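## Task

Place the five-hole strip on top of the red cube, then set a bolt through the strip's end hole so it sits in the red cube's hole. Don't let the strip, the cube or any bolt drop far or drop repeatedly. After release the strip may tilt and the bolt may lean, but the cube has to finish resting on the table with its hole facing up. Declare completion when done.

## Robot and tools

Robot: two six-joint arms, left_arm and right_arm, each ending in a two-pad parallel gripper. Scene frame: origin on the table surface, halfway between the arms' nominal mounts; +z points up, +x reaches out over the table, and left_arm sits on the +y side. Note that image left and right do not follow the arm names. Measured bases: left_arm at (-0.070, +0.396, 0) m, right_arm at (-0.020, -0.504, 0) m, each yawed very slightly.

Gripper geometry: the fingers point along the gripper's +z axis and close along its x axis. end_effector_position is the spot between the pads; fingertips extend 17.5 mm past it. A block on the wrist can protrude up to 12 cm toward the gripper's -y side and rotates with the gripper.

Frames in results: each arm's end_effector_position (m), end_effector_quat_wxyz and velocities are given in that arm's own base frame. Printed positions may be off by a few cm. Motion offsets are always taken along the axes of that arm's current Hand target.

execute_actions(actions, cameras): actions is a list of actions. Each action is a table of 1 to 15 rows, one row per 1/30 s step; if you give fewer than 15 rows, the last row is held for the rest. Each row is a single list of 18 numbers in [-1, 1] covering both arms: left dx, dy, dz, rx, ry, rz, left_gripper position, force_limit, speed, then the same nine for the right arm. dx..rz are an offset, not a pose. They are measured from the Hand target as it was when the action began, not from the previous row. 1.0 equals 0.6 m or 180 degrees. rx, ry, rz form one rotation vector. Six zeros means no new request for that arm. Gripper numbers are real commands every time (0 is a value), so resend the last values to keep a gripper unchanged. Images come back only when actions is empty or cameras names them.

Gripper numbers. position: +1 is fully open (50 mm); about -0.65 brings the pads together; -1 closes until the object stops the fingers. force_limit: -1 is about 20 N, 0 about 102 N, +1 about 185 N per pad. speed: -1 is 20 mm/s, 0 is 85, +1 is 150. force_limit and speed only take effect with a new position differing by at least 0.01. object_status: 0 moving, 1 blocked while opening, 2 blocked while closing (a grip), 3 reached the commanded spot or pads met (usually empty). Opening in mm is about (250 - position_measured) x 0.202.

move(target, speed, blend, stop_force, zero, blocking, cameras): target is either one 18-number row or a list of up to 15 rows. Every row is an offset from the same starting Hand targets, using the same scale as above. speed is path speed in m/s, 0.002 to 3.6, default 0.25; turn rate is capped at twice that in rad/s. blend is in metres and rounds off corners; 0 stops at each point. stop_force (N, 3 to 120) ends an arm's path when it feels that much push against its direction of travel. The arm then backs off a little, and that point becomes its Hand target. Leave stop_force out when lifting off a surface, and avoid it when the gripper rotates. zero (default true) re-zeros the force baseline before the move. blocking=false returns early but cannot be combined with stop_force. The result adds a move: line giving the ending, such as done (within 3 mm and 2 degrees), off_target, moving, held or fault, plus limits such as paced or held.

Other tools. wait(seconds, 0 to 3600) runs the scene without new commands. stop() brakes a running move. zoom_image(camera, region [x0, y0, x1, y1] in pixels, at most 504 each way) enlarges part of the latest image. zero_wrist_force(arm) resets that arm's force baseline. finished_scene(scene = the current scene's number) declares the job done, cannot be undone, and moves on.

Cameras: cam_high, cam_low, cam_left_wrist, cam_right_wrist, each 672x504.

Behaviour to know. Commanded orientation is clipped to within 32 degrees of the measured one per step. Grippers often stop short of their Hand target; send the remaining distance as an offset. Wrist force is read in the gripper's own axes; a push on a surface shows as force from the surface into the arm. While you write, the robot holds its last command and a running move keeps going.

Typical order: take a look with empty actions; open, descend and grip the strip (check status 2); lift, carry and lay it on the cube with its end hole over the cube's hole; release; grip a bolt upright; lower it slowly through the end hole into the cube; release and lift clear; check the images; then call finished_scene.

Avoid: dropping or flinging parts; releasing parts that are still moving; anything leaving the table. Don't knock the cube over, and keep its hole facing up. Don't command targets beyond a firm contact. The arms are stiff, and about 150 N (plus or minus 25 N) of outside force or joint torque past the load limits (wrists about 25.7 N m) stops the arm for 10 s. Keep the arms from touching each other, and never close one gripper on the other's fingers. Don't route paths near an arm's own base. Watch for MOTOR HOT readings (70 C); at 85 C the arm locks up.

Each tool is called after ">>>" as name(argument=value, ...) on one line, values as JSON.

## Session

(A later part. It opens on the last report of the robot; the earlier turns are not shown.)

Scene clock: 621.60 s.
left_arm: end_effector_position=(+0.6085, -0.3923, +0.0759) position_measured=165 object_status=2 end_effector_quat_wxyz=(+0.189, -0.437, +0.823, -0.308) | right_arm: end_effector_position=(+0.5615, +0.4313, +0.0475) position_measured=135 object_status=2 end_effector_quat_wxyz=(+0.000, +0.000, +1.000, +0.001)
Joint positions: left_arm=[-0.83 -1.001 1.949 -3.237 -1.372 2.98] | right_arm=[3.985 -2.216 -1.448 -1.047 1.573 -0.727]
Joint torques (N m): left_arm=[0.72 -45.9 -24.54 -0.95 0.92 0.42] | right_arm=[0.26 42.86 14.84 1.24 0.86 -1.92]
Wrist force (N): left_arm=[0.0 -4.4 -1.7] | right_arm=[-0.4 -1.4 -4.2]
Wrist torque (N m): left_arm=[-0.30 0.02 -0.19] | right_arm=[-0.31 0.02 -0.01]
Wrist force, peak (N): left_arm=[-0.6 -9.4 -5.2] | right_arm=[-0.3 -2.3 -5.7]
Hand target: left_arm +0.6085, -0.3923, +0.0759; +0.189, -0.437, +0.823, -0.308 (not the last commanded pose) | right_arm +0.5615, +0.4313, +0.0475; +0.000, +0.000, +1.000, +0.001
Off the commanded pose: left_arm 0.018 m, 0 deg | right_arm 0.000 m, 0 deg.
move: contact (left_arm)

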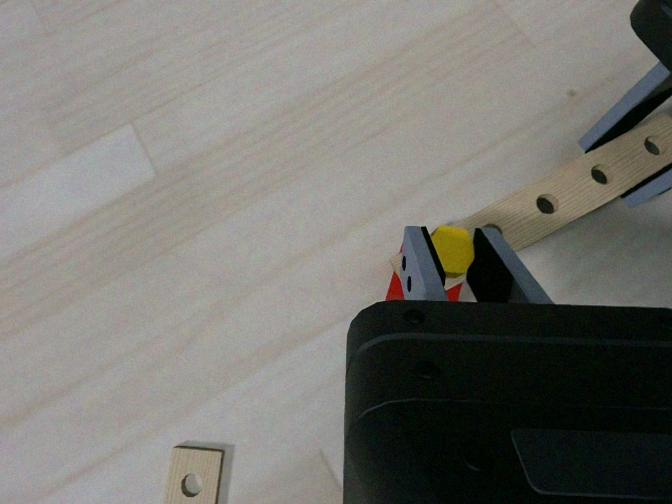

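>>> wait(seconds=0, cameras=["cam_high","cam_low"])

>>> zoom_image(camera="cam_high", region=[310, 255, 340, 285])

>>> zoom_image(camera="cam_low", region=[345, 270, 367, 290])

Scene clock: 641.17 s.
left_arm: end_effector_position=(+0.6085, -0.3923, +0.0759) position_measured=165 object_status=2 end_effector_quat_wxyz=(+0.189, -0.437, +0.823, -0.308) | right_arm: end_effector_position=(+0.5615, +0.4313, +0.0475) position_measured=135 object_status=2 end_effector_quat_wxyz=(+0.000, +0.000, +1.000, +0.001)
Joint positions: left_arm=[-0.83 -1.001 1.949 -3.237 -1.372 2.98] | right_arm=[3.985 -2.216 -1.448 -1.047 1.573 -0.727]
Joint torques (N m): left_arm=[0.13 -46.05 -23.85 -2.3 0.92 0.53] | right_arm=[-2.49 42.35 14.6 1.64 0.54 -1.98]
Wrist force (N): left_arm=[-0.2 -4.5 -1.8] | right_arm=[-0.7 -1.5 -4.7]
Wrist torque (N m): left_arm=[-0.31 0.05 -0.18] | right_arm=[-0.35 0.08 -0.01]
Wrist force, peak (N): left_arm=[0.0 -4.7 -1.9] | right_arm=[-0.7 -1.5 -4.7]
Hand target: left_arm +0.6085, -0.3923, +0.0759; +0.189, -0.437, +0.823, -0.308 (not the last commanded pose) | right_arm +0.5615, +0.4313, +0.0475; +0.000, +0.000, +1.000, +0.001
Tool commands: left_gripper/position=-1.0 left_gripper/force_limit=-0.6 left_gripper/speed=-0.7 right_gripper/position=-1.0 right_gripper/force_limit=-0.7 right_gripper/speed=-0.7
Off the commanded pose: left_arm 0.018 m, 0 deg | right_arm 0.000 m, 0 deg.

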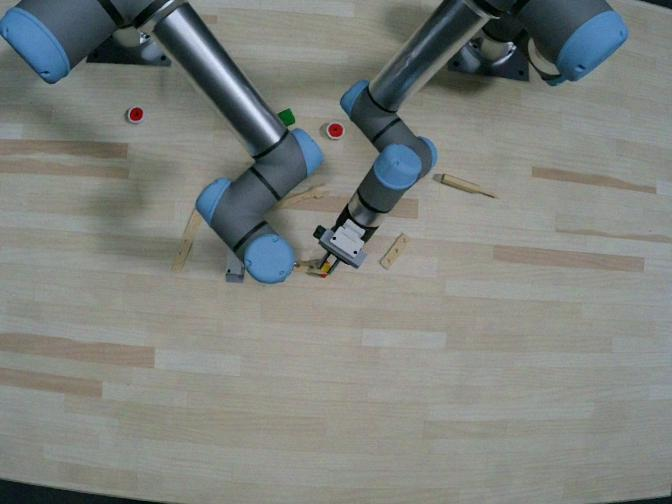

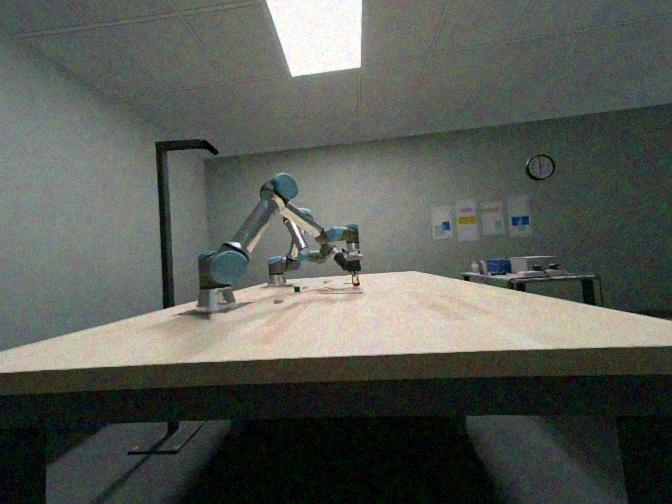

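Scaled by 16.800 from the camera's image (finer frame: 960x720).

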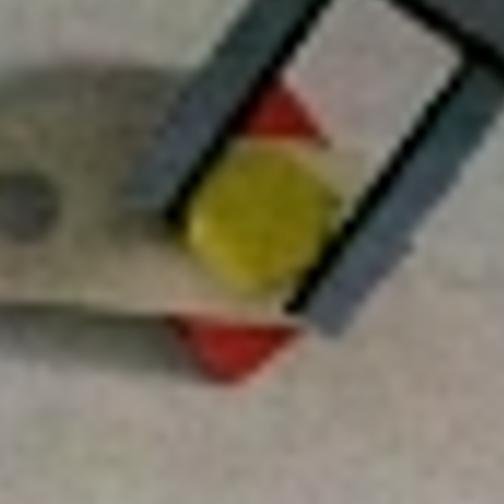

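Scaled by 22.909 from the camera's image (finer frame: 960x720).

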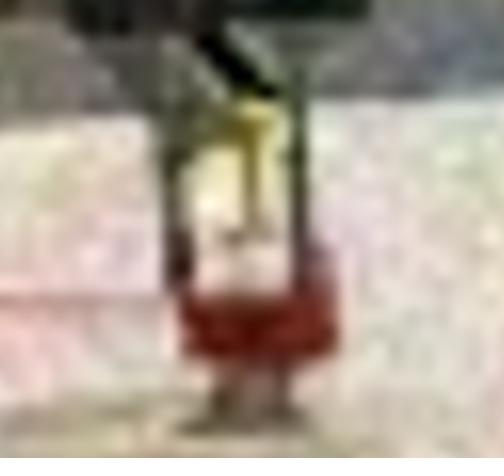

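>>> move(target=[-0.0027,-0.0087,-0.01,0,0,0,-1,-0.6,-0.7,0,0,0,0,0,0,-1,-0.7,-0.7], speed=0.05)

>>> move(target=[0,0.0167,0.0186,0,0,0,-1,-0.6,-0.7,0,0,0,0,0,0,-1,-0.7,-0.7], speed=0.015, stop_force=3)

>>> move(target=[0.0042,-0.011,-0.008,0,0,0,-1,-0.6,-0.7,0,0,0,0,0,0,-1,-0.7,-0.7], speed=0.05)

>>> move(target=[0,0.0167,0.0186,0,0,0,-1,-0.6,-0.7,0,0,0,0,0,0,-1,-0.7,-0.7], speed=0.015, stop_force=3)

Scene clock: 664.70 s.
left_arm: end_effector_position=(+0.6091, -0.3911, +0.0838) position_measured=165 object_status=2 end_effector_quat_wxyz=(+0.189, -0.437, +0.823, -0.308) | right_arm: end_effector_position=(+0.5615, +0.4313, +0.0475) position_measured=135 object_status=2 end_effector_quat_wxyz=(+0.000, +0.000, +1.000, +0.001)
Joint positions: left_arm=[-0.828 -1.017 1.948 -3.22 -1.373 2.982] | right_arm=[3.985 -2.216 -1.448 -1.047 1.573 -0.727]
Joint torques (N m): left_arm=[10.31 -49.83 -28.62 -2.14 -2.04 1.71] | right_arm=[-2.25 43.19 15 1.72 0.69 -1.84]
Wrist force (N): left_arm=[-0.4 -0.9 0.8] | right_arm=[0.0 -1.4 -3.1]
Wrist torque (N m): left_arm=[-0.22 0.03 -0.28] | right_arm=[-0.36 0.01 -0.02]
Wrist force, peak (N): left_arm=[0.1 -4.7 -1.9] | right_arm=[-0.8 -1.2 -4.7]
Hand target: left_arm +0.6091, -0.3911, +0.0839; +0.189, -0.437, +0.823, -0.308 | right_arm +0.5615, +0.4313, +0.0475; +0.000, +0.000, +1.000, +0.001
Off the commanded pose: left_arm 0.000 m, 0 deg | right_arm 0.000 m, 0 deg.
move: done

Scene clock: 666.70 s.
left_arm: end_effector_position=(+0.6093, -0.3908, +0.0761) position_measured=165 object_status=2 end_effector_quat_wxyz=(+0.189, -0.437, +0.823, -0.308) | right_arm: end_effector_position=(+0.5615, +0.4313, +0.0475) position_measured=135 object_status=2 end_effector_quat_wxyz=(+0.000, +0.000, +1.000, +0.001)
Joint positions: left_arm=[-0.827 -1.001 1.95 -3.237 -1.374 2.983] | right_arm=[3.985 -2.216 -1.448 -1.047 1.573 -0.727]
Joint torques (N m): left_arm=[-6.29 -47.52 -25.55 -1.08 -0.58 -1.09] | right_arm=[-2.59 44.82 15.22 1.98 0.83 -1.96]
Wrist force (N): left_arm=[0.1 -3.8 -1.1] | right_arm=[-0.6 -0.9 -4.4]
Wrist torque (N m): left_arm=[-0.31 0.02 -0.29] | right_arm=[-0.26 0.09 -0.02]
Wrist force, peak (N): left_arm=[-0.7 -8.8 -5.5] | right_arm=[0.1 -2.7 -6.1]
Hand target: left_arm +0.6093, -0.3909, +0.0761; +0.189, -0.437, +0.823, -0.308 (not the last commanded pose) | right_arm +0.5615, +0.4313, +0.0475; +0.000, +0.000, +1.000, +0.001
Off the commanded pose: left_arm 0.007 m, 0 deg | right_arm 0.000 m, 0 deg.
move: contact (left_arm)

Scene clock: 667.30 s.
left_arm: end_effector_position=(+0.6091, -0.3941, +0.0839) position_measured=165 object_status=2 end_effector_quat_wxyz=(+0.189, -0.437, +0.823, -0.308) | right_arm: end_effector_position=(+0.5615, +0.4313, +0.0475) position_measured=135 object_status=2 end_effector_quat_wxyz=(+0.000, +0.000, +1.000, +0.001)
Joint positions: left_arm=[-0.832 -1.015 1.943 -3.216 -1.371 2.979] | right_arm=[3.985 -2.216 -1.448 -1.047 1.573 -0.727]
Joint torques (N m): left_arm=[-11.92 -48.54 -27.62 -2.49 2.93 -1.85] | right_arm=[-4.05 44.11 14.73 1.88 0.73 -2.07]
Wrist force (N): left_arm=[-0.4 -1.0 0.6] | right_arm=[-0.6 -1.1 -3.2]
Wrist torque (N m): left_arm=[-0.25 0.03 -0.19] | right_arm=[-0.32 0.10 -0.02]
Wrist force, peak (N): left_arm=[0.0 -3.6 -1.5] | right_arm=[-0.2 -1.3 -4.2]
Hand target: left_arm +0.6091, -0.3941, +0.0840; +0.189, -0.437, +0.823, -0.308 | right_arm +0.5615, +0.4313, +0.0475; +0.000, +0.000, +1.000, +0.001
Off the commanded pose: left_arm 0.000 m, 0 deg | right_arm 0.000 m, 0 deg.
move: done

Scene clock: 669.33 s.
left_arm: end_effector_position=(+0.6094, -0.3939, +0.0756) position_measured=165 object_status=2 end_effector_quat_wxyz=(+0.189, -0.437, +0.823, -0.308) | right_arm: end_effector_position=(+0.5615, +0.4313, +0.0475) position_measured=135 object_status=2 end_effector_quat_wxyz=(+0.000, +0.000, +1.000, +0.001)
Joint positions: left_arm=[-0.831 -0.998 1.945 -3.235 -1.371 2.98] | right_arm=[3.985 -2.216 -1.448 -1.047 1.573 -0.727]
Joint torques (N m): left_arm=[-8.28 -46.52 -25.51 -1.17 0.62 -1.1] | right_arm=[-4.24 43.13 15.2 2.47 0.71 -1.84]
Wrist force (N): left_arm=[0.4 -3.3 -1.5] | right_arm=[-0.1 -1.2 -4.1]
Wrist torque (N m): left_arm=[-0.28 0.01 -0.20] | right_arm=[-0.31 0.07 -0.04]
Wrist force, peak (N): left_arm=[0.1 -8.1 -6.5] | right_arm=[0.0 -2.3 -5.4]
Hand target: left_arm +0.6094, -0.3939, +0.0756; +0.189, -0.437, +0.823, -0.308 (not the last commanded pose) | right_arm +0.5615, +0.4313, +0.0475; +0.000, +0.000, +1.000, +0.001
Off the commanded pose: left_arm 0.007 m, 0 deg | right_arm 0.000 m, 0 deg.
move: contact (left_arm)

>>> move(target=[0.0176,-0.0173,-0.0024,0,0,0,-1,-0.6,-0.7,0,0,0,0,0,0,-1,-0.7,-0.7], speed=0.05)

>>> move(target=[0,0.0167,0.0186,0,0,0,-1,-0.6,-0.7,0,0,0,0,0,0,-1,-0.7,-0.7], speed=0.015, stop_force=3)

>>> move(target=[-0.0215,-0.0017,-0.0165,0,0,0,-1,-0.6,-0.7,0,0,0,0,0,0,-1,-0.7,-0.7], speed=0.05)

>>> move(target=[0,0.0167,0.0186,0,0,0,-1,-0.6,-0.7,0,0,0,0,0,0,-1,-0.7,-0.7], speed=0.015, stop_force=3)

>>> move(target=[0.0045,-0.0037,-0.0146,0,0,0,-1,-0.6,-0.7,0,0,0,0,0,0,-1,-0.7,-0.7], speed=0.05)

>>> move(target=[0,0.0167,0.0186,0,0,0,-1,-0.6,-0.7,0,0,0,0,0,0,-1,-0.7,-0.7], speed=0.015, stop_force=3)

>>> move(target=[-0.0069,-0.01,-0.0088,0,0,0,-1,-0.6,-0.7,0,0,0,0,0,0,-1,-0.7,-0.7], speed=0.05)

>>> move(target=[0,0.0167,0.0186,0,0,0,-1,-0.6,-0.7,0,0,0,0,0,0,-1,-0.7,-0.7], speed=0.015, stop_force=3, cameras=["cam_high","cam_left_wrist"])

>>> zoom_image(camera="cam_high", region=[310, 255, 340, 285])

Scene clock: 688.93 s.
left_arm: end_effector_position=(+0.6090, -0.4066, +0.0832) position_measured=165 object_status=2 end_effector_quat_wxyz=(+0.189, -0.437, +0.823, -0.308) | right_arm: end_effector_position=(+0.5615, +0.4313, +0.0475) position_measured=135 object_status=2 end_effector_quat_wxyz=(+0.000, +0.000, +1.000, +0.001)
Joint positions: left_arm=[-0.847 -1.003 1.922 -3.205 -1.361 2.967] | right_arm=[3.985 -2.216 -1.448 -1.047 1.573 -0.727]
Joint torques (N m): left_arm=[-11.01 -48.82 -27.07 -2.19 2.98 -2.15] | right_arm=[-2.86 43.87 14.32 2.45 0.67 -1.83]
Wrist force (N): left_arm=[-0.6 -0.9 0.7] | right_arm=[-0.1 -1.2 -3.2]
Wrist torque (N m): left_arm=[-0.22 0.05 -0.18] | right_arm=[-0.33 0.05 -0.03]
Wrist force, peak (N): left_arm=[0.2 -3.5 -1.9] | right_arm=[0.3 -1.0 -4.5]
Hand target: left_arm +0.6090, -0.4067, +0.0832; +0.189, -0.437, +0.823, -0.308 | right_arm +0.5615, +0.4313, +0.0475; +0.000, +0.000, +1.000, +0.001
Off the commanded pose: left_arm 0.000 m, 0 deg | right_arm 0.000 m, 0 deg.
move: done

Scene clock: 691.03 s.
left_arm: end_effector_position=(+0.6092, -0.4065, +0.0760) position_measured=165 object_status=2 end_effector_quat_wxyz=(+0.189, -0.437, +0.823, -0.308) | right_arm: end_effector_position=(+0.5615, +0.4313, +0.0475) position_measured=135 object_status=2 end_effector_quat_wxyz=(+0.000, +0.000, +1.000, +0.001)
Joint positions: left_arm=[-0.847 -0.989 1.924 -3.221 -1.361 2.968] | right_arm=[3.985 -2.216 -1.448 -1.047 1.573 -0.727]
Joint torques (N m): left_arm=[-10.11 -47.87 -25.6 -1.21 2.86 -1.17] | right_arm=[-2.81 43.64 14.75 2.57 0.73 -1.72]
Wrist force (N): left_arm=[0.0 -3.6 -1.8] | right_arm=[-0.2 -1.1 -3.5]
Wrist torque (N m): left_arm=[-0.27 0.05 -0.20] | right_arm=[-0.32 0.03 -0.01]
Wrist force, peak (N): left_arm=[-0.5 -9.1 -6.9] | right_arm=[-0.4 -2.1 -4.2]
Hand target: left_arm +0.6092, -0.4065, +0.0760; +0.189, -0.437, +0.823, -0.308 (not the last commanded pose) | right_arm +0.5615, +0.4313, +0.0475; +0.000, +0.000, +1.000, +0.001
Off the commanded pose: left_arm 0.008 m, 0 deg | right_arm 0.000 m, 0 deg.
move: contact (left_arm)

Scene clock: 691.77 s.
left_arm: end_effector_position=(+0.6111, -0.3929, +0.0844) position_measured=165 object_status=2 end_effector_quat_wxyz=(+0.189, -0.437, +0.823, -0.308) | right_arm: end_effector_position=(+0.5615, +0.4313, +0.0475) position_measured=135 object_status=2 end_effector_quat_wxyz=(+0.000, +0.000, +1.000, +0.001)
Joint positions: left_arm=[-0.827 -1.014 1.939 -3.214 -1.374 2.983] | right_arm=[3.985 -2.216 -1.448 -1.047 1.573 -0.727]
Joint torques (N m): left_arm=[12.72 -50.6 -4.22 -1.6 -2.24 1.68] | right_arm=[-2.8 43.53 14.78 2.61 0.55 -1.85]
Wrist force (N): left_arm=[-0.5 -1.0 0.3] | right_arm=[0.1 -0.9 -3.0]
Wrist torque (N m): left_arm=[-0.24 0.04 -0.29] | right_arm=[-0.30 0.02 -0.04]
Wrist force, peak (N): left_arm=[0.1 -3.5 -1.9] | right_arm=[-0.3 -0.8 -3.7]
Hand target: left_arm +0.6111, -0.3927, +0.0845; +0.189, -0.437, +0.823, -0.308 | right_arm +0.5615, +0.4313, +0.0475; +0.000, +0.000, +1.000, +0.001
Off the commanded pose: left_arm 0.000 m, 0 deg | right_arm 0.000 m, 0 deg.
move: done

Scene clock: 693.53 s.
left_arm: end_effector_position=(+0.6114, -0.3924, +0.0760) position_measured=165 object_status=2 end_effector_quat_wxyz=(+0.189, -0.437, +0.823, -0.308) | right_arm: end_effector_position=(+0.5615, +0.4313, +0.0475) position_measured=135 object_status=2 end_effector_quat_wxyz=(+0.000, +0.000, +1.000, +0.001)
Joint positions: left_arm=[-0.827 -0.997 1.942 -3.234 -1.374 2.983] | right_arm=[3.985 -2.216 -1.448 -1.047 1.573 -0.727]
Joint torques (N m): left_arm=[-1.08 -47.82 -23.25 -1.28 -0.72 -0.93] | right_arm=[-3.47 43.37 13.29 3.04 0.7 -1.73]
Wrist force (N): left_arm=[0.1 -3.3 -2.1] | right_arm=[0.1 -1.2 -4.3]
Wrist torque (N m): left_arm=[-0.28 0.06 -0.29] | right_arm=[-0.30 0.03 -0.03]
Wrist force, peak (N): left_arm=[-0.3 -8.5 -7.4] | right_arm=[-0.2 -2.6 -5.5]
Hand target: left_arm +0.6114, -0.3925, +0.0760; +0.189, -0.437, +0.823, -0.308 (not the last commanded pose) | right_arm +0.5615, +0.4313, +0.0475; +0.000, +0.000, +1.000, +0.001
Off the commanded pose: left_arm 0.006 m, 0 deg | right_arm 0.000 m, 0 deg.
move: contact (left_arm)

Scene clock: 694.17 s.
left_arm: end_effector_position=(+0.6062, -0.3927, +0.0838) position_measured=165 object_status=2 end_effector_quat_wxyz=(+0.189, -0.437, +0.823, -0.308) | right_arm: end_effector_position=(+0.5615, +0.4313, +0.0475) position_measured=135 object_status=2 end_effector_quat_wxyz=(+0.000, +0.000, +1.000, +0.001)
Joint positions: left_arm=[-0.834 -1.02 1.952 -3.221 -1.37 2.978] | right_arm=[3.985 -2.216 -1.448 -1.047 1.573 -0.727]
Joint torques (N m): left_arm=[-10.85 -46.95 -4.21 -1.81 2.99 -1.6] | right_arm=[-2.83 43.14 14.18 2.91 0.73 -1.95]
Wrist force (N): left_arm=[-0.5 -0.9 0.8] | right_arm=[-0.2 -1.1 -3.2]
Wrist torque (N m): left_arm=[-0.23 0.05 -0.19] | right_arm=[-0.35 0.07 -0.04]
Wrist force, peak (N): left_arm=[0.1 -3.5 -1.7] | right_arm=[0.2 -1.1 -4.0]
Hand target: left_arm +0.6062, -0.3927, +0.0838; +0.189, -0.437, +0.823, -0.308 | right_arm +0.5615, +0.4313, +0.0475; +0.000, +0.000, +1.000, +0.001
Off the commanded pose: left_arm 0.000 m, 0 deg | right_arm 0.000 m, 0 deg.
move: done

Scene clock: 696.40 s.
left_arm: end_effector_position=(+0.6064, -0.3925, +0.0761) position_measured=165 object_status=2 end_effector_quat_wxyz=(+0.189, -0.437, +0.823, -0.308) | right_arm: end_effector_position=(+0.5615, +0.4313, +0.0475) position_measured=135 object_status=2 end_effector_quat_wxyz=(+0.000, +0.000, +1.000, +0.001)
Joint positions: left_arm=[-0.833 -1.004 1.955 -3.239 -1.37 2.978] | right_arm=[3.985 -2.216 -1.448 -1.047 1.573 -0.727]
Joint torques (N m): left_arm=[-9.33 -47.07 -25.6 -1.08 2.54 -1.41] | right_arm=[-3.62 43.17 16.5 3.13 0.58 -1.77]
Wrist force (N): left_arm=[0.1 -3.7 -1.4] | right_arm=[0.0 -1.0 -4.1]
Wrist torque (N m): left_arm=[-0.27 0.06 -0.21] | right_arm=[-0.31 0.02 -0.03]
Wrist force, peak (N): left_arm=[-0.2 -8.9 -5.4] | right_arm=[-0.1 -1.5 -5.4]
Hand target: left_arm +0.6064, -0.3925, +0.0761; +0.189, -0.437, +0.823, -0.308 (not the last commanded pose) | right_arm +0.5615, +0.4313, +0.0475; +0.000, +0.000, +1.000, +0.001
Off the commanded pose: left_arm 0.007 m, 0 deg | right_arm 0.000 m, 0 deg.
move: contact (left_arm)

Scene clock: 697.03 s.
left_arm: end_effector_position=(+0.6091, -0.3898, +0.0841) position_measured=165 object_status=2 end_effector_quat_wxyz=(+0.189, -0.437, +0.823, -0.308) | right_arm: end_effector_position=(+0.5615, +0.4313, +0.0475) position_measured=135 object_status=2 end_effector_quat_wxyz=(+0.000, +0.000, +1.000, +0.001)
Joint positions: left_arm=[-0.826 -1.019 1.95 -3.22 -1.375 2.983] | right_arm=[3.985 -2.216 -1.448 -1.047 1.573 -0.727]
Joint torques (N m): left_arm=[11 -46.99 -26.29 -1.46 -2.22 1.72] | right_arm=[-3.47 42.6 15.22 3.09 0.57 -1.83]
Wrist force (N): left_arm=[-0.4 -1.0 0.7] | right_arm=[-0.1 -0.5 -3.3]
Wrist torque (N m): left_arm=[-0.24 0.04 -0.29] | right_arm=[-0.25 0.04 -0.03]
Wrist force, peak (N): left_arm=[0.1 -3.9 -1.4] | right_arm=[0.4 -0.7 -4.1]
Hand target: left_arm +0.6092, -0.3898, +0.0842; +0.189, -0.437, +0.823, -0.308 | right_arm +0.5615, +0.4313, +0.0475; +0.000, +0.000, +1.000, +0.001
Off the commanded pose: left_arm 0.000 m, 0 deg | right_arm 0.000 m, 0 deg.
move: done

Scene clock: 699.03 s.
left_arm: end_effector_position=(+0.6094, -0.3895, +0.0763) position_measured=165 object_status=2 end_effector_quat_wxyz=(+0.189, -0.437, +0.823, -0.308) | right_arm: end_effector_position=(+0.5615, +0.4313, +0.0475) position_measured=135 object_status=2 end_effector_quat_wxyz=(+0.000, +0.000, +1.000, +0.001)
Joint positions: left_arm=[-0.825 -1.003 1.951 -3.238 -1.375 2.984] | right_arm=[3.985 -2.216 -1.448 -1.047 1.573 -0.727]
Joint torques (N m): left_arm=[-6.23 -47.25 -25.05 -1.34 -0.69 -1.19] | right_arm=[-2.3 43.43 13.57 3.15 0.7 -1.99]
Wrist force (N): left_arm=[0.1 -3.4 -1.3] | right_arm=[-0.2 -0.8 -4.1]
Wrist torque (N m): left_arm=[-0.29 0.06 -0.30] | right_arm=[-0.29 0.02 -0.01]
Wrist force, peak (N): left_arm=[-0.4 -8.8 -5.8] | right_arm=[-0.2 -2.1 -5.9]
Hand target: left_arm +0.6094, -0.3895, +0.0763; +0.189, -0.437, +0.823, -0.308 (not the last commanded pose) | right_arm +0.5615, +0.4313, +0.0475; +0.000, +0.000, +1.000, +0.001
Off the commanded pose: left_arm 0.007 m, 0 deg | right_arm 0.000 m, 0 deg.
move: contact (left_arm)

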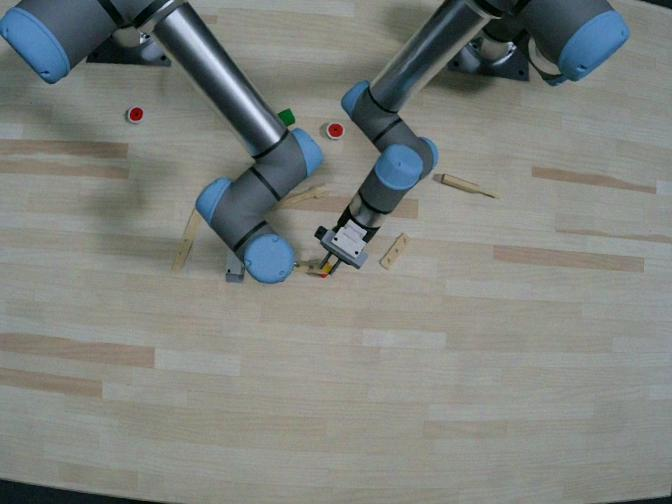

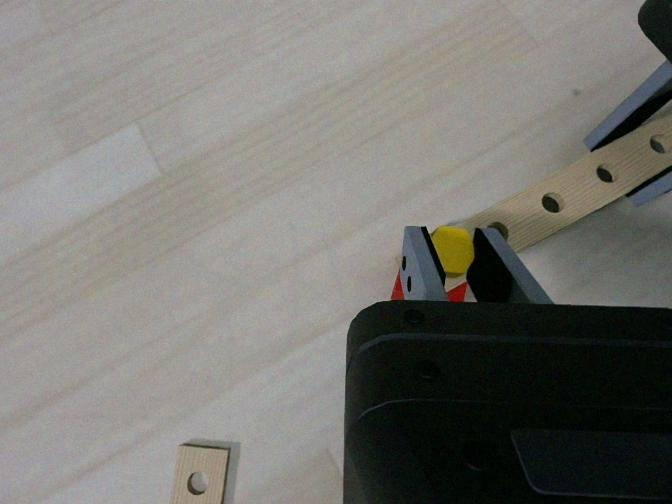

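Scaled by 16.800 from the camera's image (finer frame: 960x720).

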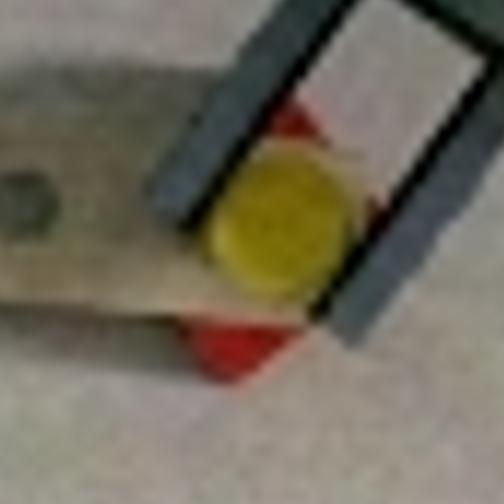

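>>> move(target=[0,-0.028,-0.031,0,0,0,-1,-0.6,-0.7,0,0,0,0,0,0,-1,-0.7,-0.7], speed=0.1, cameras=["cam_high","cam_left_wrist","cam_low"])

>>> zoom_image(camera="cam_low", region=[345, 265, 367, 290])

>>> zoom_image(camera="cam_left_wrist", region=[370, 200, 550, 310])

>>> zoom_image(camera="cam_high", region=[310, 255, 340, 285])

Scene clock: 753.17 s.
left_arm: end_effector_position=(+0.6087, -0.3903, +0.1013) position_measured=165 object_status=2 end_effector_quat_wxyz=(+0.189, -0.437, +0.823, -0.308) | right_arm: end_effector_position=(+0.5615, +0.4313, +0.0475) position_measured=135 object_status=2 end_effector_quat_wxyz=(+0.000, +0.000, +1.000, +0.001)
Joint positions: left_arm=[-0.827 -1.053 1.943 -3.179 -1.374 2.983] | right_arm=[3.985 -2.216 -1.448 -1.047 1.573 -0.727]
Joint torques (N m): left_arm=[-10.57 -49.74 -27.61 -1.87 2.88 -1.85] | right_arm=[-2.92 45.3 14.49 3.52 0.53 -1.73]
Wrist force (N): left_arm=[-0.3 -1.0 0.5] | right_arm=[-0.5 -0.5 -3.0]
Wrist torque (N m): left_arm=[-0.24 0.02 -0.19] | right_arm=[-0.24 0.09 -0.03]
Wrist force, peak (N): left_arm=[0.1 -3.8 -1.5] | right_arm=[-0.4 -0.9 -4.5]
Hand target: left_arm +0.6087, -0.3903, +0.1013; +0.189, -0.437, +0.823, -0.308 | right_arm +0.5615, +0.4313, +0.0475; +0.000, +0.000, +1.000, +0.001
Off the commanded pose: left_arm 0.000 m, 0 deg | right_arm 0.000 m, 0 deg.
move: done
Images, in order (width x height): cam_high 672x504, cam_low 672x504, cam_left_wrist 672x504.

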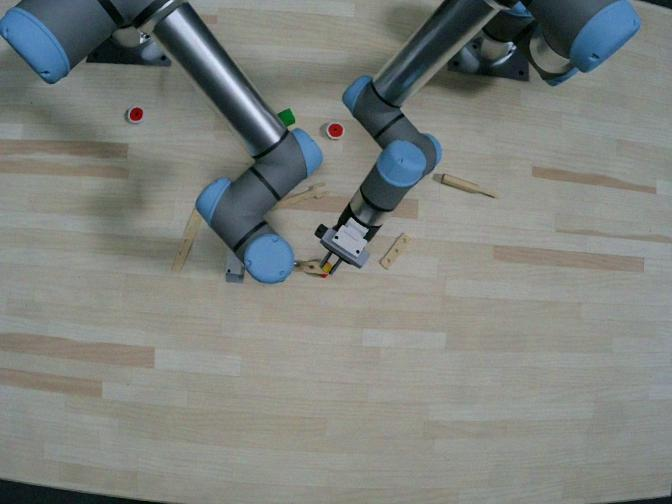

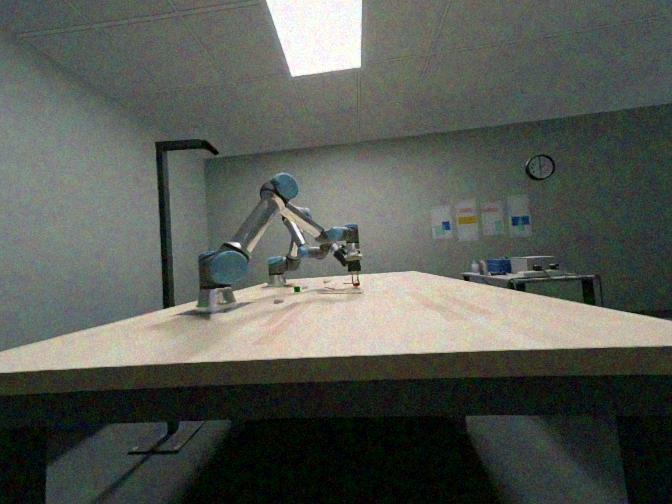

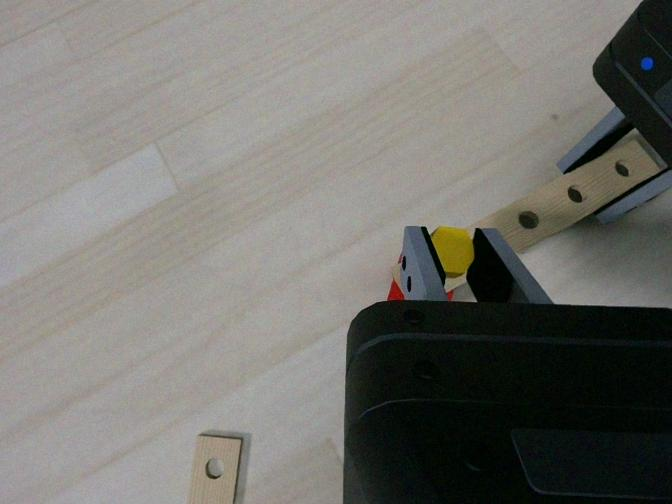

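Scaled by 20.160 from the camera's image (finer frame: 960x720).

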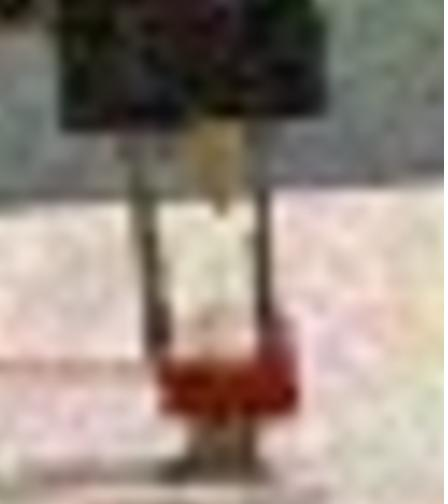

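Scaled by 2.800 from the camera's image (finer frame: 960x720).

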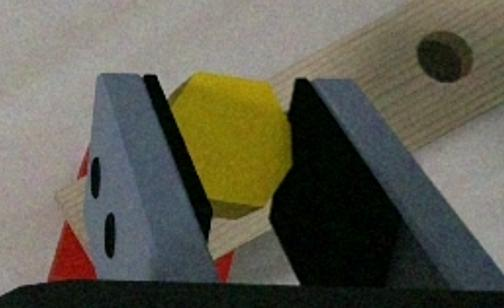

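Scaled by 16.800 from the camera's image (finer frame: 960x720).

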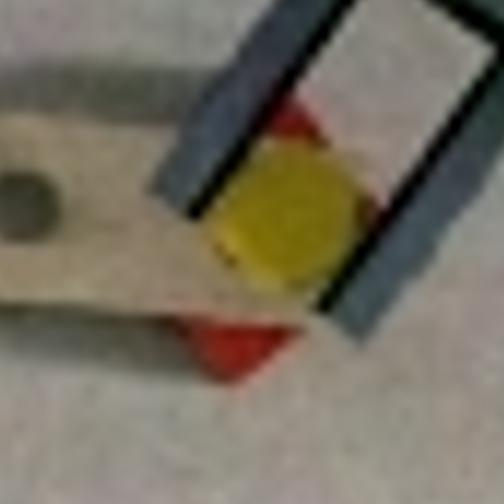

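>>> move(target=[0,-0.134,-0.149,0.25,0,0,-1,-0.6,-0.7,0,0,0,0,0,0,-1,-0.7,-0.7], speed=0.4, cameras=["cam_high","cam_low"])

>>> zoom_image(camera="cam_high", region=[305, 240, 355, 290])

>>> zoom_image(camera="cam_low", region=[335, 245, 370, 290])

Scene clock: 807.00 s.
left_arm: end_effector_position=(+0.6053, -0.3941, +0.2214) position_measured=165 object_status=2 end_effector_quat_wxyz=(+0.342, -0.332, +0.643, -0.600) | right_arm: end_effector_position=(+0.5615, +0.4313, +0.0475) position_measured=135 object_status=2 end_effector_quat_wxyz=(+0.000, +0.000, +1.000, +0.001)
Joint positions: left_arm=[-0.869 -0.876 2.007 -4.224 -1.278 3.169] | right_arm=[3.985 -2.216 -1.448 -1.047 1.573 -0.727]
Joint torques (N m): left_arm=[9.96 -31.66 -21.72 -5.49 -2.62 1.65] | right_arm=[-3.06 45.23 14.86 4.05 0.27 -1.94]
Wrist force (N): left_arm=[-1.2 -1.3 3.1] | right_arm=[-0.2 -0.7 -3.5]
Wrist torque (N m): left_arm=[-0.30 -0.08 -0.44] | right_arm=[-0.28 0.05 -0.02]
Wrist force, peak (N): left_arm=[-1.5 -1.4 3.3] | right_arm=[-0.3 -0.8 -3.9]
Hand target: left_arm +0.6054, -0.3941, +0.2215; +0.342, -0.332, +0.643, -0.600 | right_arm +0.5615, +0.4313, +0.0475; +0.000, +0.000, +1.000, +0.001
Off the commanded pose: left_arm 0.000 m, 0 deg | right_arm 0.000 m, 0 deg.
move: done

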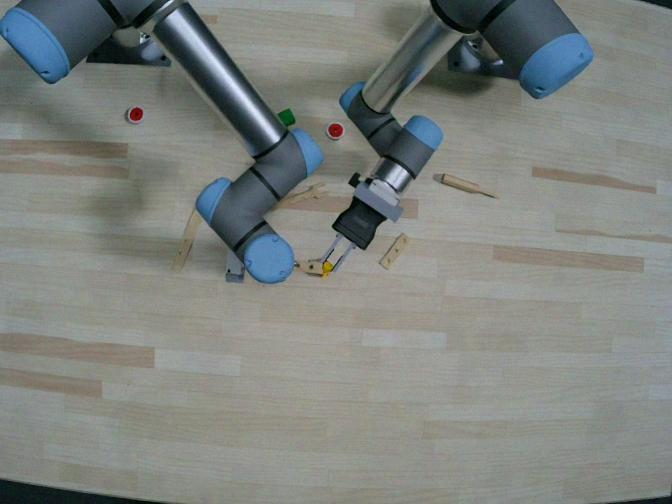

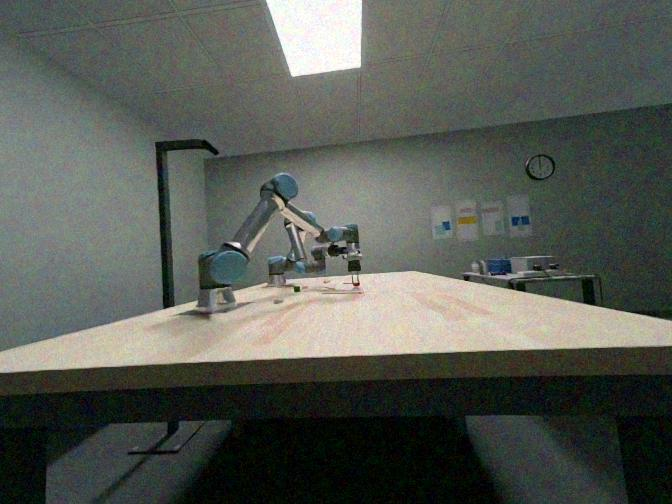

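Scaled by 10.080 from the camera's image (finer frame: 960x720).

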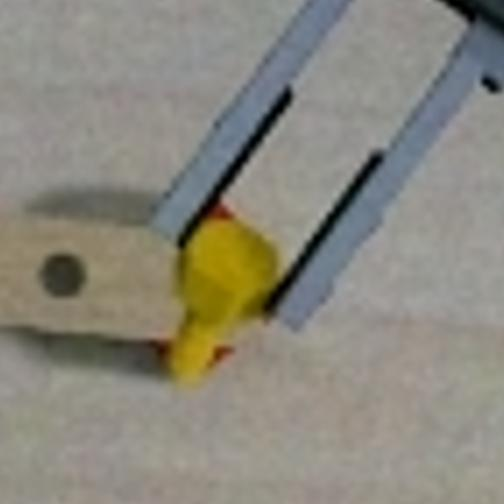

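Scaled by 11.200 from the camera's image (finer frame: 960x720).

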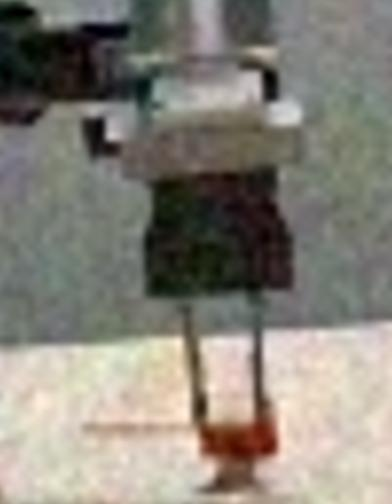

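>>> move(target=[0,0,0,-0.25,0,0,-1,-0.6,-0.7,0,0,0,0,0,0,-1,-0.7,-0.7], speed=0.5)

>>> move(target=[-0.0093,0.146,0.168,0,0.043,-0.0387,-1,-0.6,-0.7,0,0,0,0,0,0,-1,-0.7,-0.7], speed=0.2, cameras=["cam_high","cam_low"])

>>> zoom_image(camera="cam_high", region=[310, 255, 340, 285])

>>> zoom_image(camera="cam_low", region=[345, 265, 367, 290])

Scene clock: 828.77 s.
left_arm: end_effector_position=(+0.6053, -0.3940, +0.2215) position_measured=165 object_status=2 end_effector_quat_wxyz=(+0.189, -0.437, +0.823, -0.308) | right_arm: end_effector_position=(+0.5615, +0.4313, +0.0475) position_measured=135 object_status=2 end_effector_quat_wxyz=(+0.000, +0.000, +1.000, +0.001)
Joint positions: left_arm=[-0.837 -1.257 1.851 -2.882 -1.368 2.975] | right_arm=[3.985 -2.216 -1.448 -1.047 1.573 -0.727]
Joint torques (N m): left_arm=[10.89 -28.06 -32.14 -1.87 -2.31 -2] | right_arm=[-2.11 44.86 13.18 4.18 0.43 -2.02]
Wrist force (N): left_arm=[-0.2 -1.2 0.6] | right_arm=[0.1 -0.8 -3.6]
Wrist torque (N m): left_arm=[-0.25 0.00 -0.18] | right_arm=[-0.30 -0.01 -0.03]
Wrist force, peak (N): left_arm=[-1.4 -1.4 3.5] | right_arm=[-0.3 -1.1 -3.6]
Hand target: left_arm +0.6054, -0.3941, +0.2215; +0.189, -0.437, +0.823, -0.308 | right_arm +0.5615, +0.4313, +0.0475; +0.000, +0.000, +1.000, +0.001
Off the commanded pose: left_arm 0.000 m, 0 deg | right_arm 0.000 m, 0 deg.
move: done

Scene clock: 830.10 s.
left_arm: end_effector_position=(+0.6140, -0.3865, +0.0884) position_measured=165 object_status=2 end_effector_quat_wxyz=(+0.114, -0.465, +0.806, -0.348) | right_arm: end_effector_position=(+0.5615, +0.4313, +0.0475) position_measured=135 object_status=2 end_effector_quat_wxyz=(+0.000, +0.000, +1.000, +0.001)
Joint positions: left_arm=[-0.751 -1.01 1.932 -3.242 -1.557 2.92] | right_arm=[3.985 -2.216 -1.448 -1.047 1.573 -0.727]
Joint torques (N m): left_arm=[11.11 -34.51 -26.08 -7.03 -2.54 -1.62] | right_arm=[-3.07 44.06 15.02 4.36 0.49 -2]
Wrist force (N): left_arm=[-0.2 -0.9 1.0] | right_arm=[-0.1 -0.7 -3.2]
Wrist torque (N m): left_arm=[-0.20 -0.04 -0.17] | right_arm=[-0.29 0.02 -0.03]
Wrist force, peak (N): left_arm=[-0.1 -2.7 -0.9] | right_arm=[-0.1 -0.7 -3.6]
Hand target: left_arm +0.6141, -0.3865, +0.0883; +0.114, -0.465, +0.806, -0.348 | right_arm +0.5615, +0.4313, +0.0475; +0.000, +0.000, +1.000, +0.001
Off the commanded pose: left_arm 0.000 m, 0 deg | right_arm 0.000 m, 0 deg.
move: done

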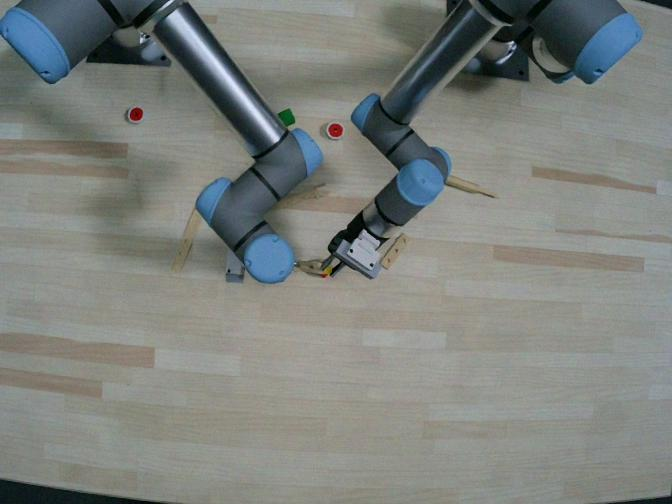

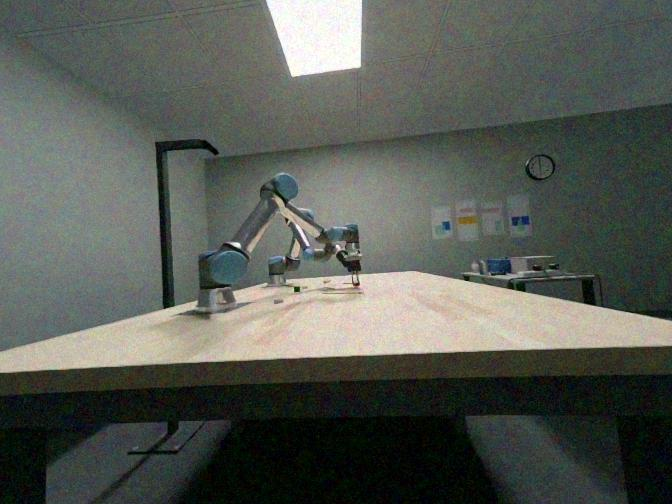

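Scaled by 16.800 from the camera's image (finer frame: 960x720).

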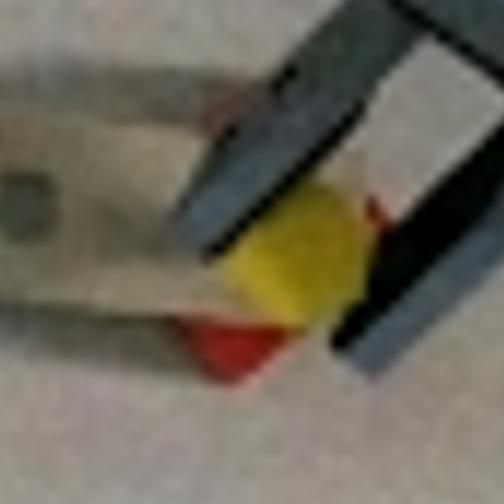

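Scaled by 20.160 from the camera's image (finer frame: 960x720).

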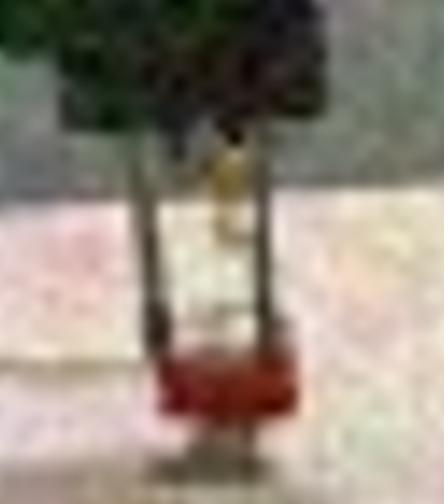

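>>> move(target=[0.0085,0.001,0.0007,0,0,0,-1,-0.6,-0.7,0,0,0,0,0,0,-1,-0.7,-0.7], speed=0.05)

>>> move(target=[-0.007,0.0333,0.0366,0,0,0,-1,-0.6,-0.7,0,0,0,0,0,0,-1,-0.7,-0.7], speed=0.015, stop_force=3, cameras=["cam_high","cam_low"])

>>> zoom_image(camera="cam_high", region=[310, 255, 340, 285])

Scene clock: 846.43 s.
left_arm: end_effector_position=(+0.6112, -0.3906, +0.0883) position_measured=165 object_status=2 end_effector_quat_wxyz=(+0.114, -0.465, +0.806, -0.348) | right_arm: end_effector_position=(+0.5615, +0.4313, +0.0475) position_measured=135 object_status=2 end_effector_quat_wxyz=(+0.000, +0.000, +1.000, +0.001)
Joint positions: left_arm=[-0.761 -1.011 1.933 -3.243 -1.551 2.914] | right_arm=[3.985 -2.216 -1.448 -1.047 1.573 -0.727]
Joint torques (N m): left_arm=[-10.74 -47.6 -2.56 -6.71 3.11 -1.98] | right_arm=[-2.77 44.95 15.03 4.82 0.54 -1.88]
Wrist force (N): left_arm=[-0.2 -0.8 1.0] | right_arm=[-0.6 -0.8 -3.1]
Wrist torque (N m): left_arm=[-0.20 -0.04 -0.17] | right_arm=[-0.30 0.10 -0.02]
Wrist force, peak (N): left_arm=[-1.3 -0.9 0.8] | right_arm=[-0.5 -0.7 -3.8]
Hand target: left_arm +0.6111, -0.3907, +0.0883; +0.114, -0.465, +0.806, -0.348 | right_arm +0.5615, +0.4313, +0.0475; +0.000, +0.000, +1.000, +0.001
Off the commanded pose: left_arm 0.000 m, 0 deg | right_arm 0.000 m, 0 deg.
move: done

Scene clock: 848.97 s.
left_arm: end_effector_position=(+0.6111, -0.3907, +0.0681) position_measured=165 object_status=2 end_effector_quat_wxyz=(+0.114, -0.465, +0.806, -0.348) | right_arm: end_effector_position=(+0.5615, +0.4313, +0.0475) position_measured=135 object_status=2 end_effector_quat_wxyz=(+0.000, +0.000, +1.000, +0.001)
Joint positions: left_arm=[-0.761 -0.97 1.938 -3.289 -1.551 2.913] | right_arm=[3.985 -2.216 -1.448 -1.047 1.573 -0.727]
Joint torques (N m): left_arm=[-10.11 -49 -23.33 -1.84 -1.12 -1.57] | right_arm=[-2.01 44.62 15.54 5.08 0.53 -1.84]
Wrist force (N): left_arm=[-0.5 -1.0 -0.1] | right_arm=[-0.2 -1.0 -3.3]
Wrist torque (N m): left_arm=[-0.25 -0.07 -0.16] | right_arm=[-0.30 0.03 -0.02]
Wrist force, peak (N): left_arm=[-1.0 -7.2 -6.2] | right_arm=[-0.2 -0.6 -3.7]
Hand target: left_arm +0.6111, -0.3907, +0.0681; +0.114, -0.465, +0.806, -0.348 (not the last commanded pose) | right_arm +0.5615, +0.4313, +0.0475; +0.000, +0.000, +1.000, +0.001
Off the commanded pose: left_arm 0.010 m, 0 deg | right_arm 0.000 m, 0 deg.
move: contact (left_arm)

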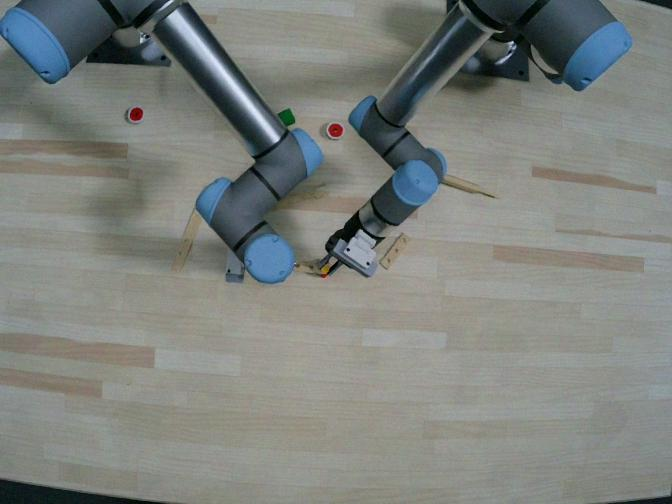

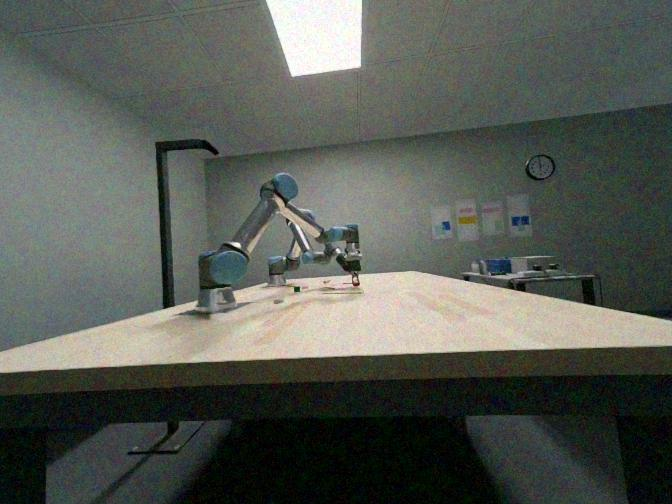

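Scaled by 16.800 from the camera's image (finer frame: 960x720).

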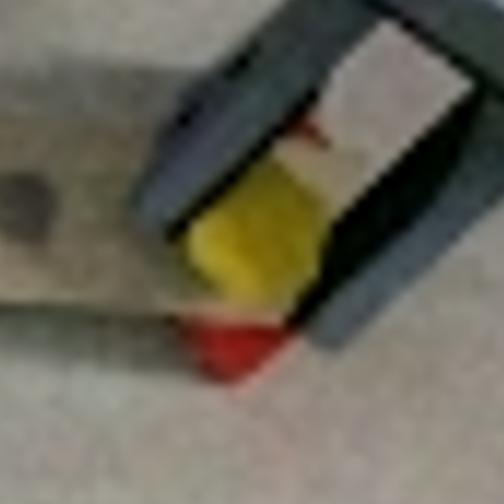

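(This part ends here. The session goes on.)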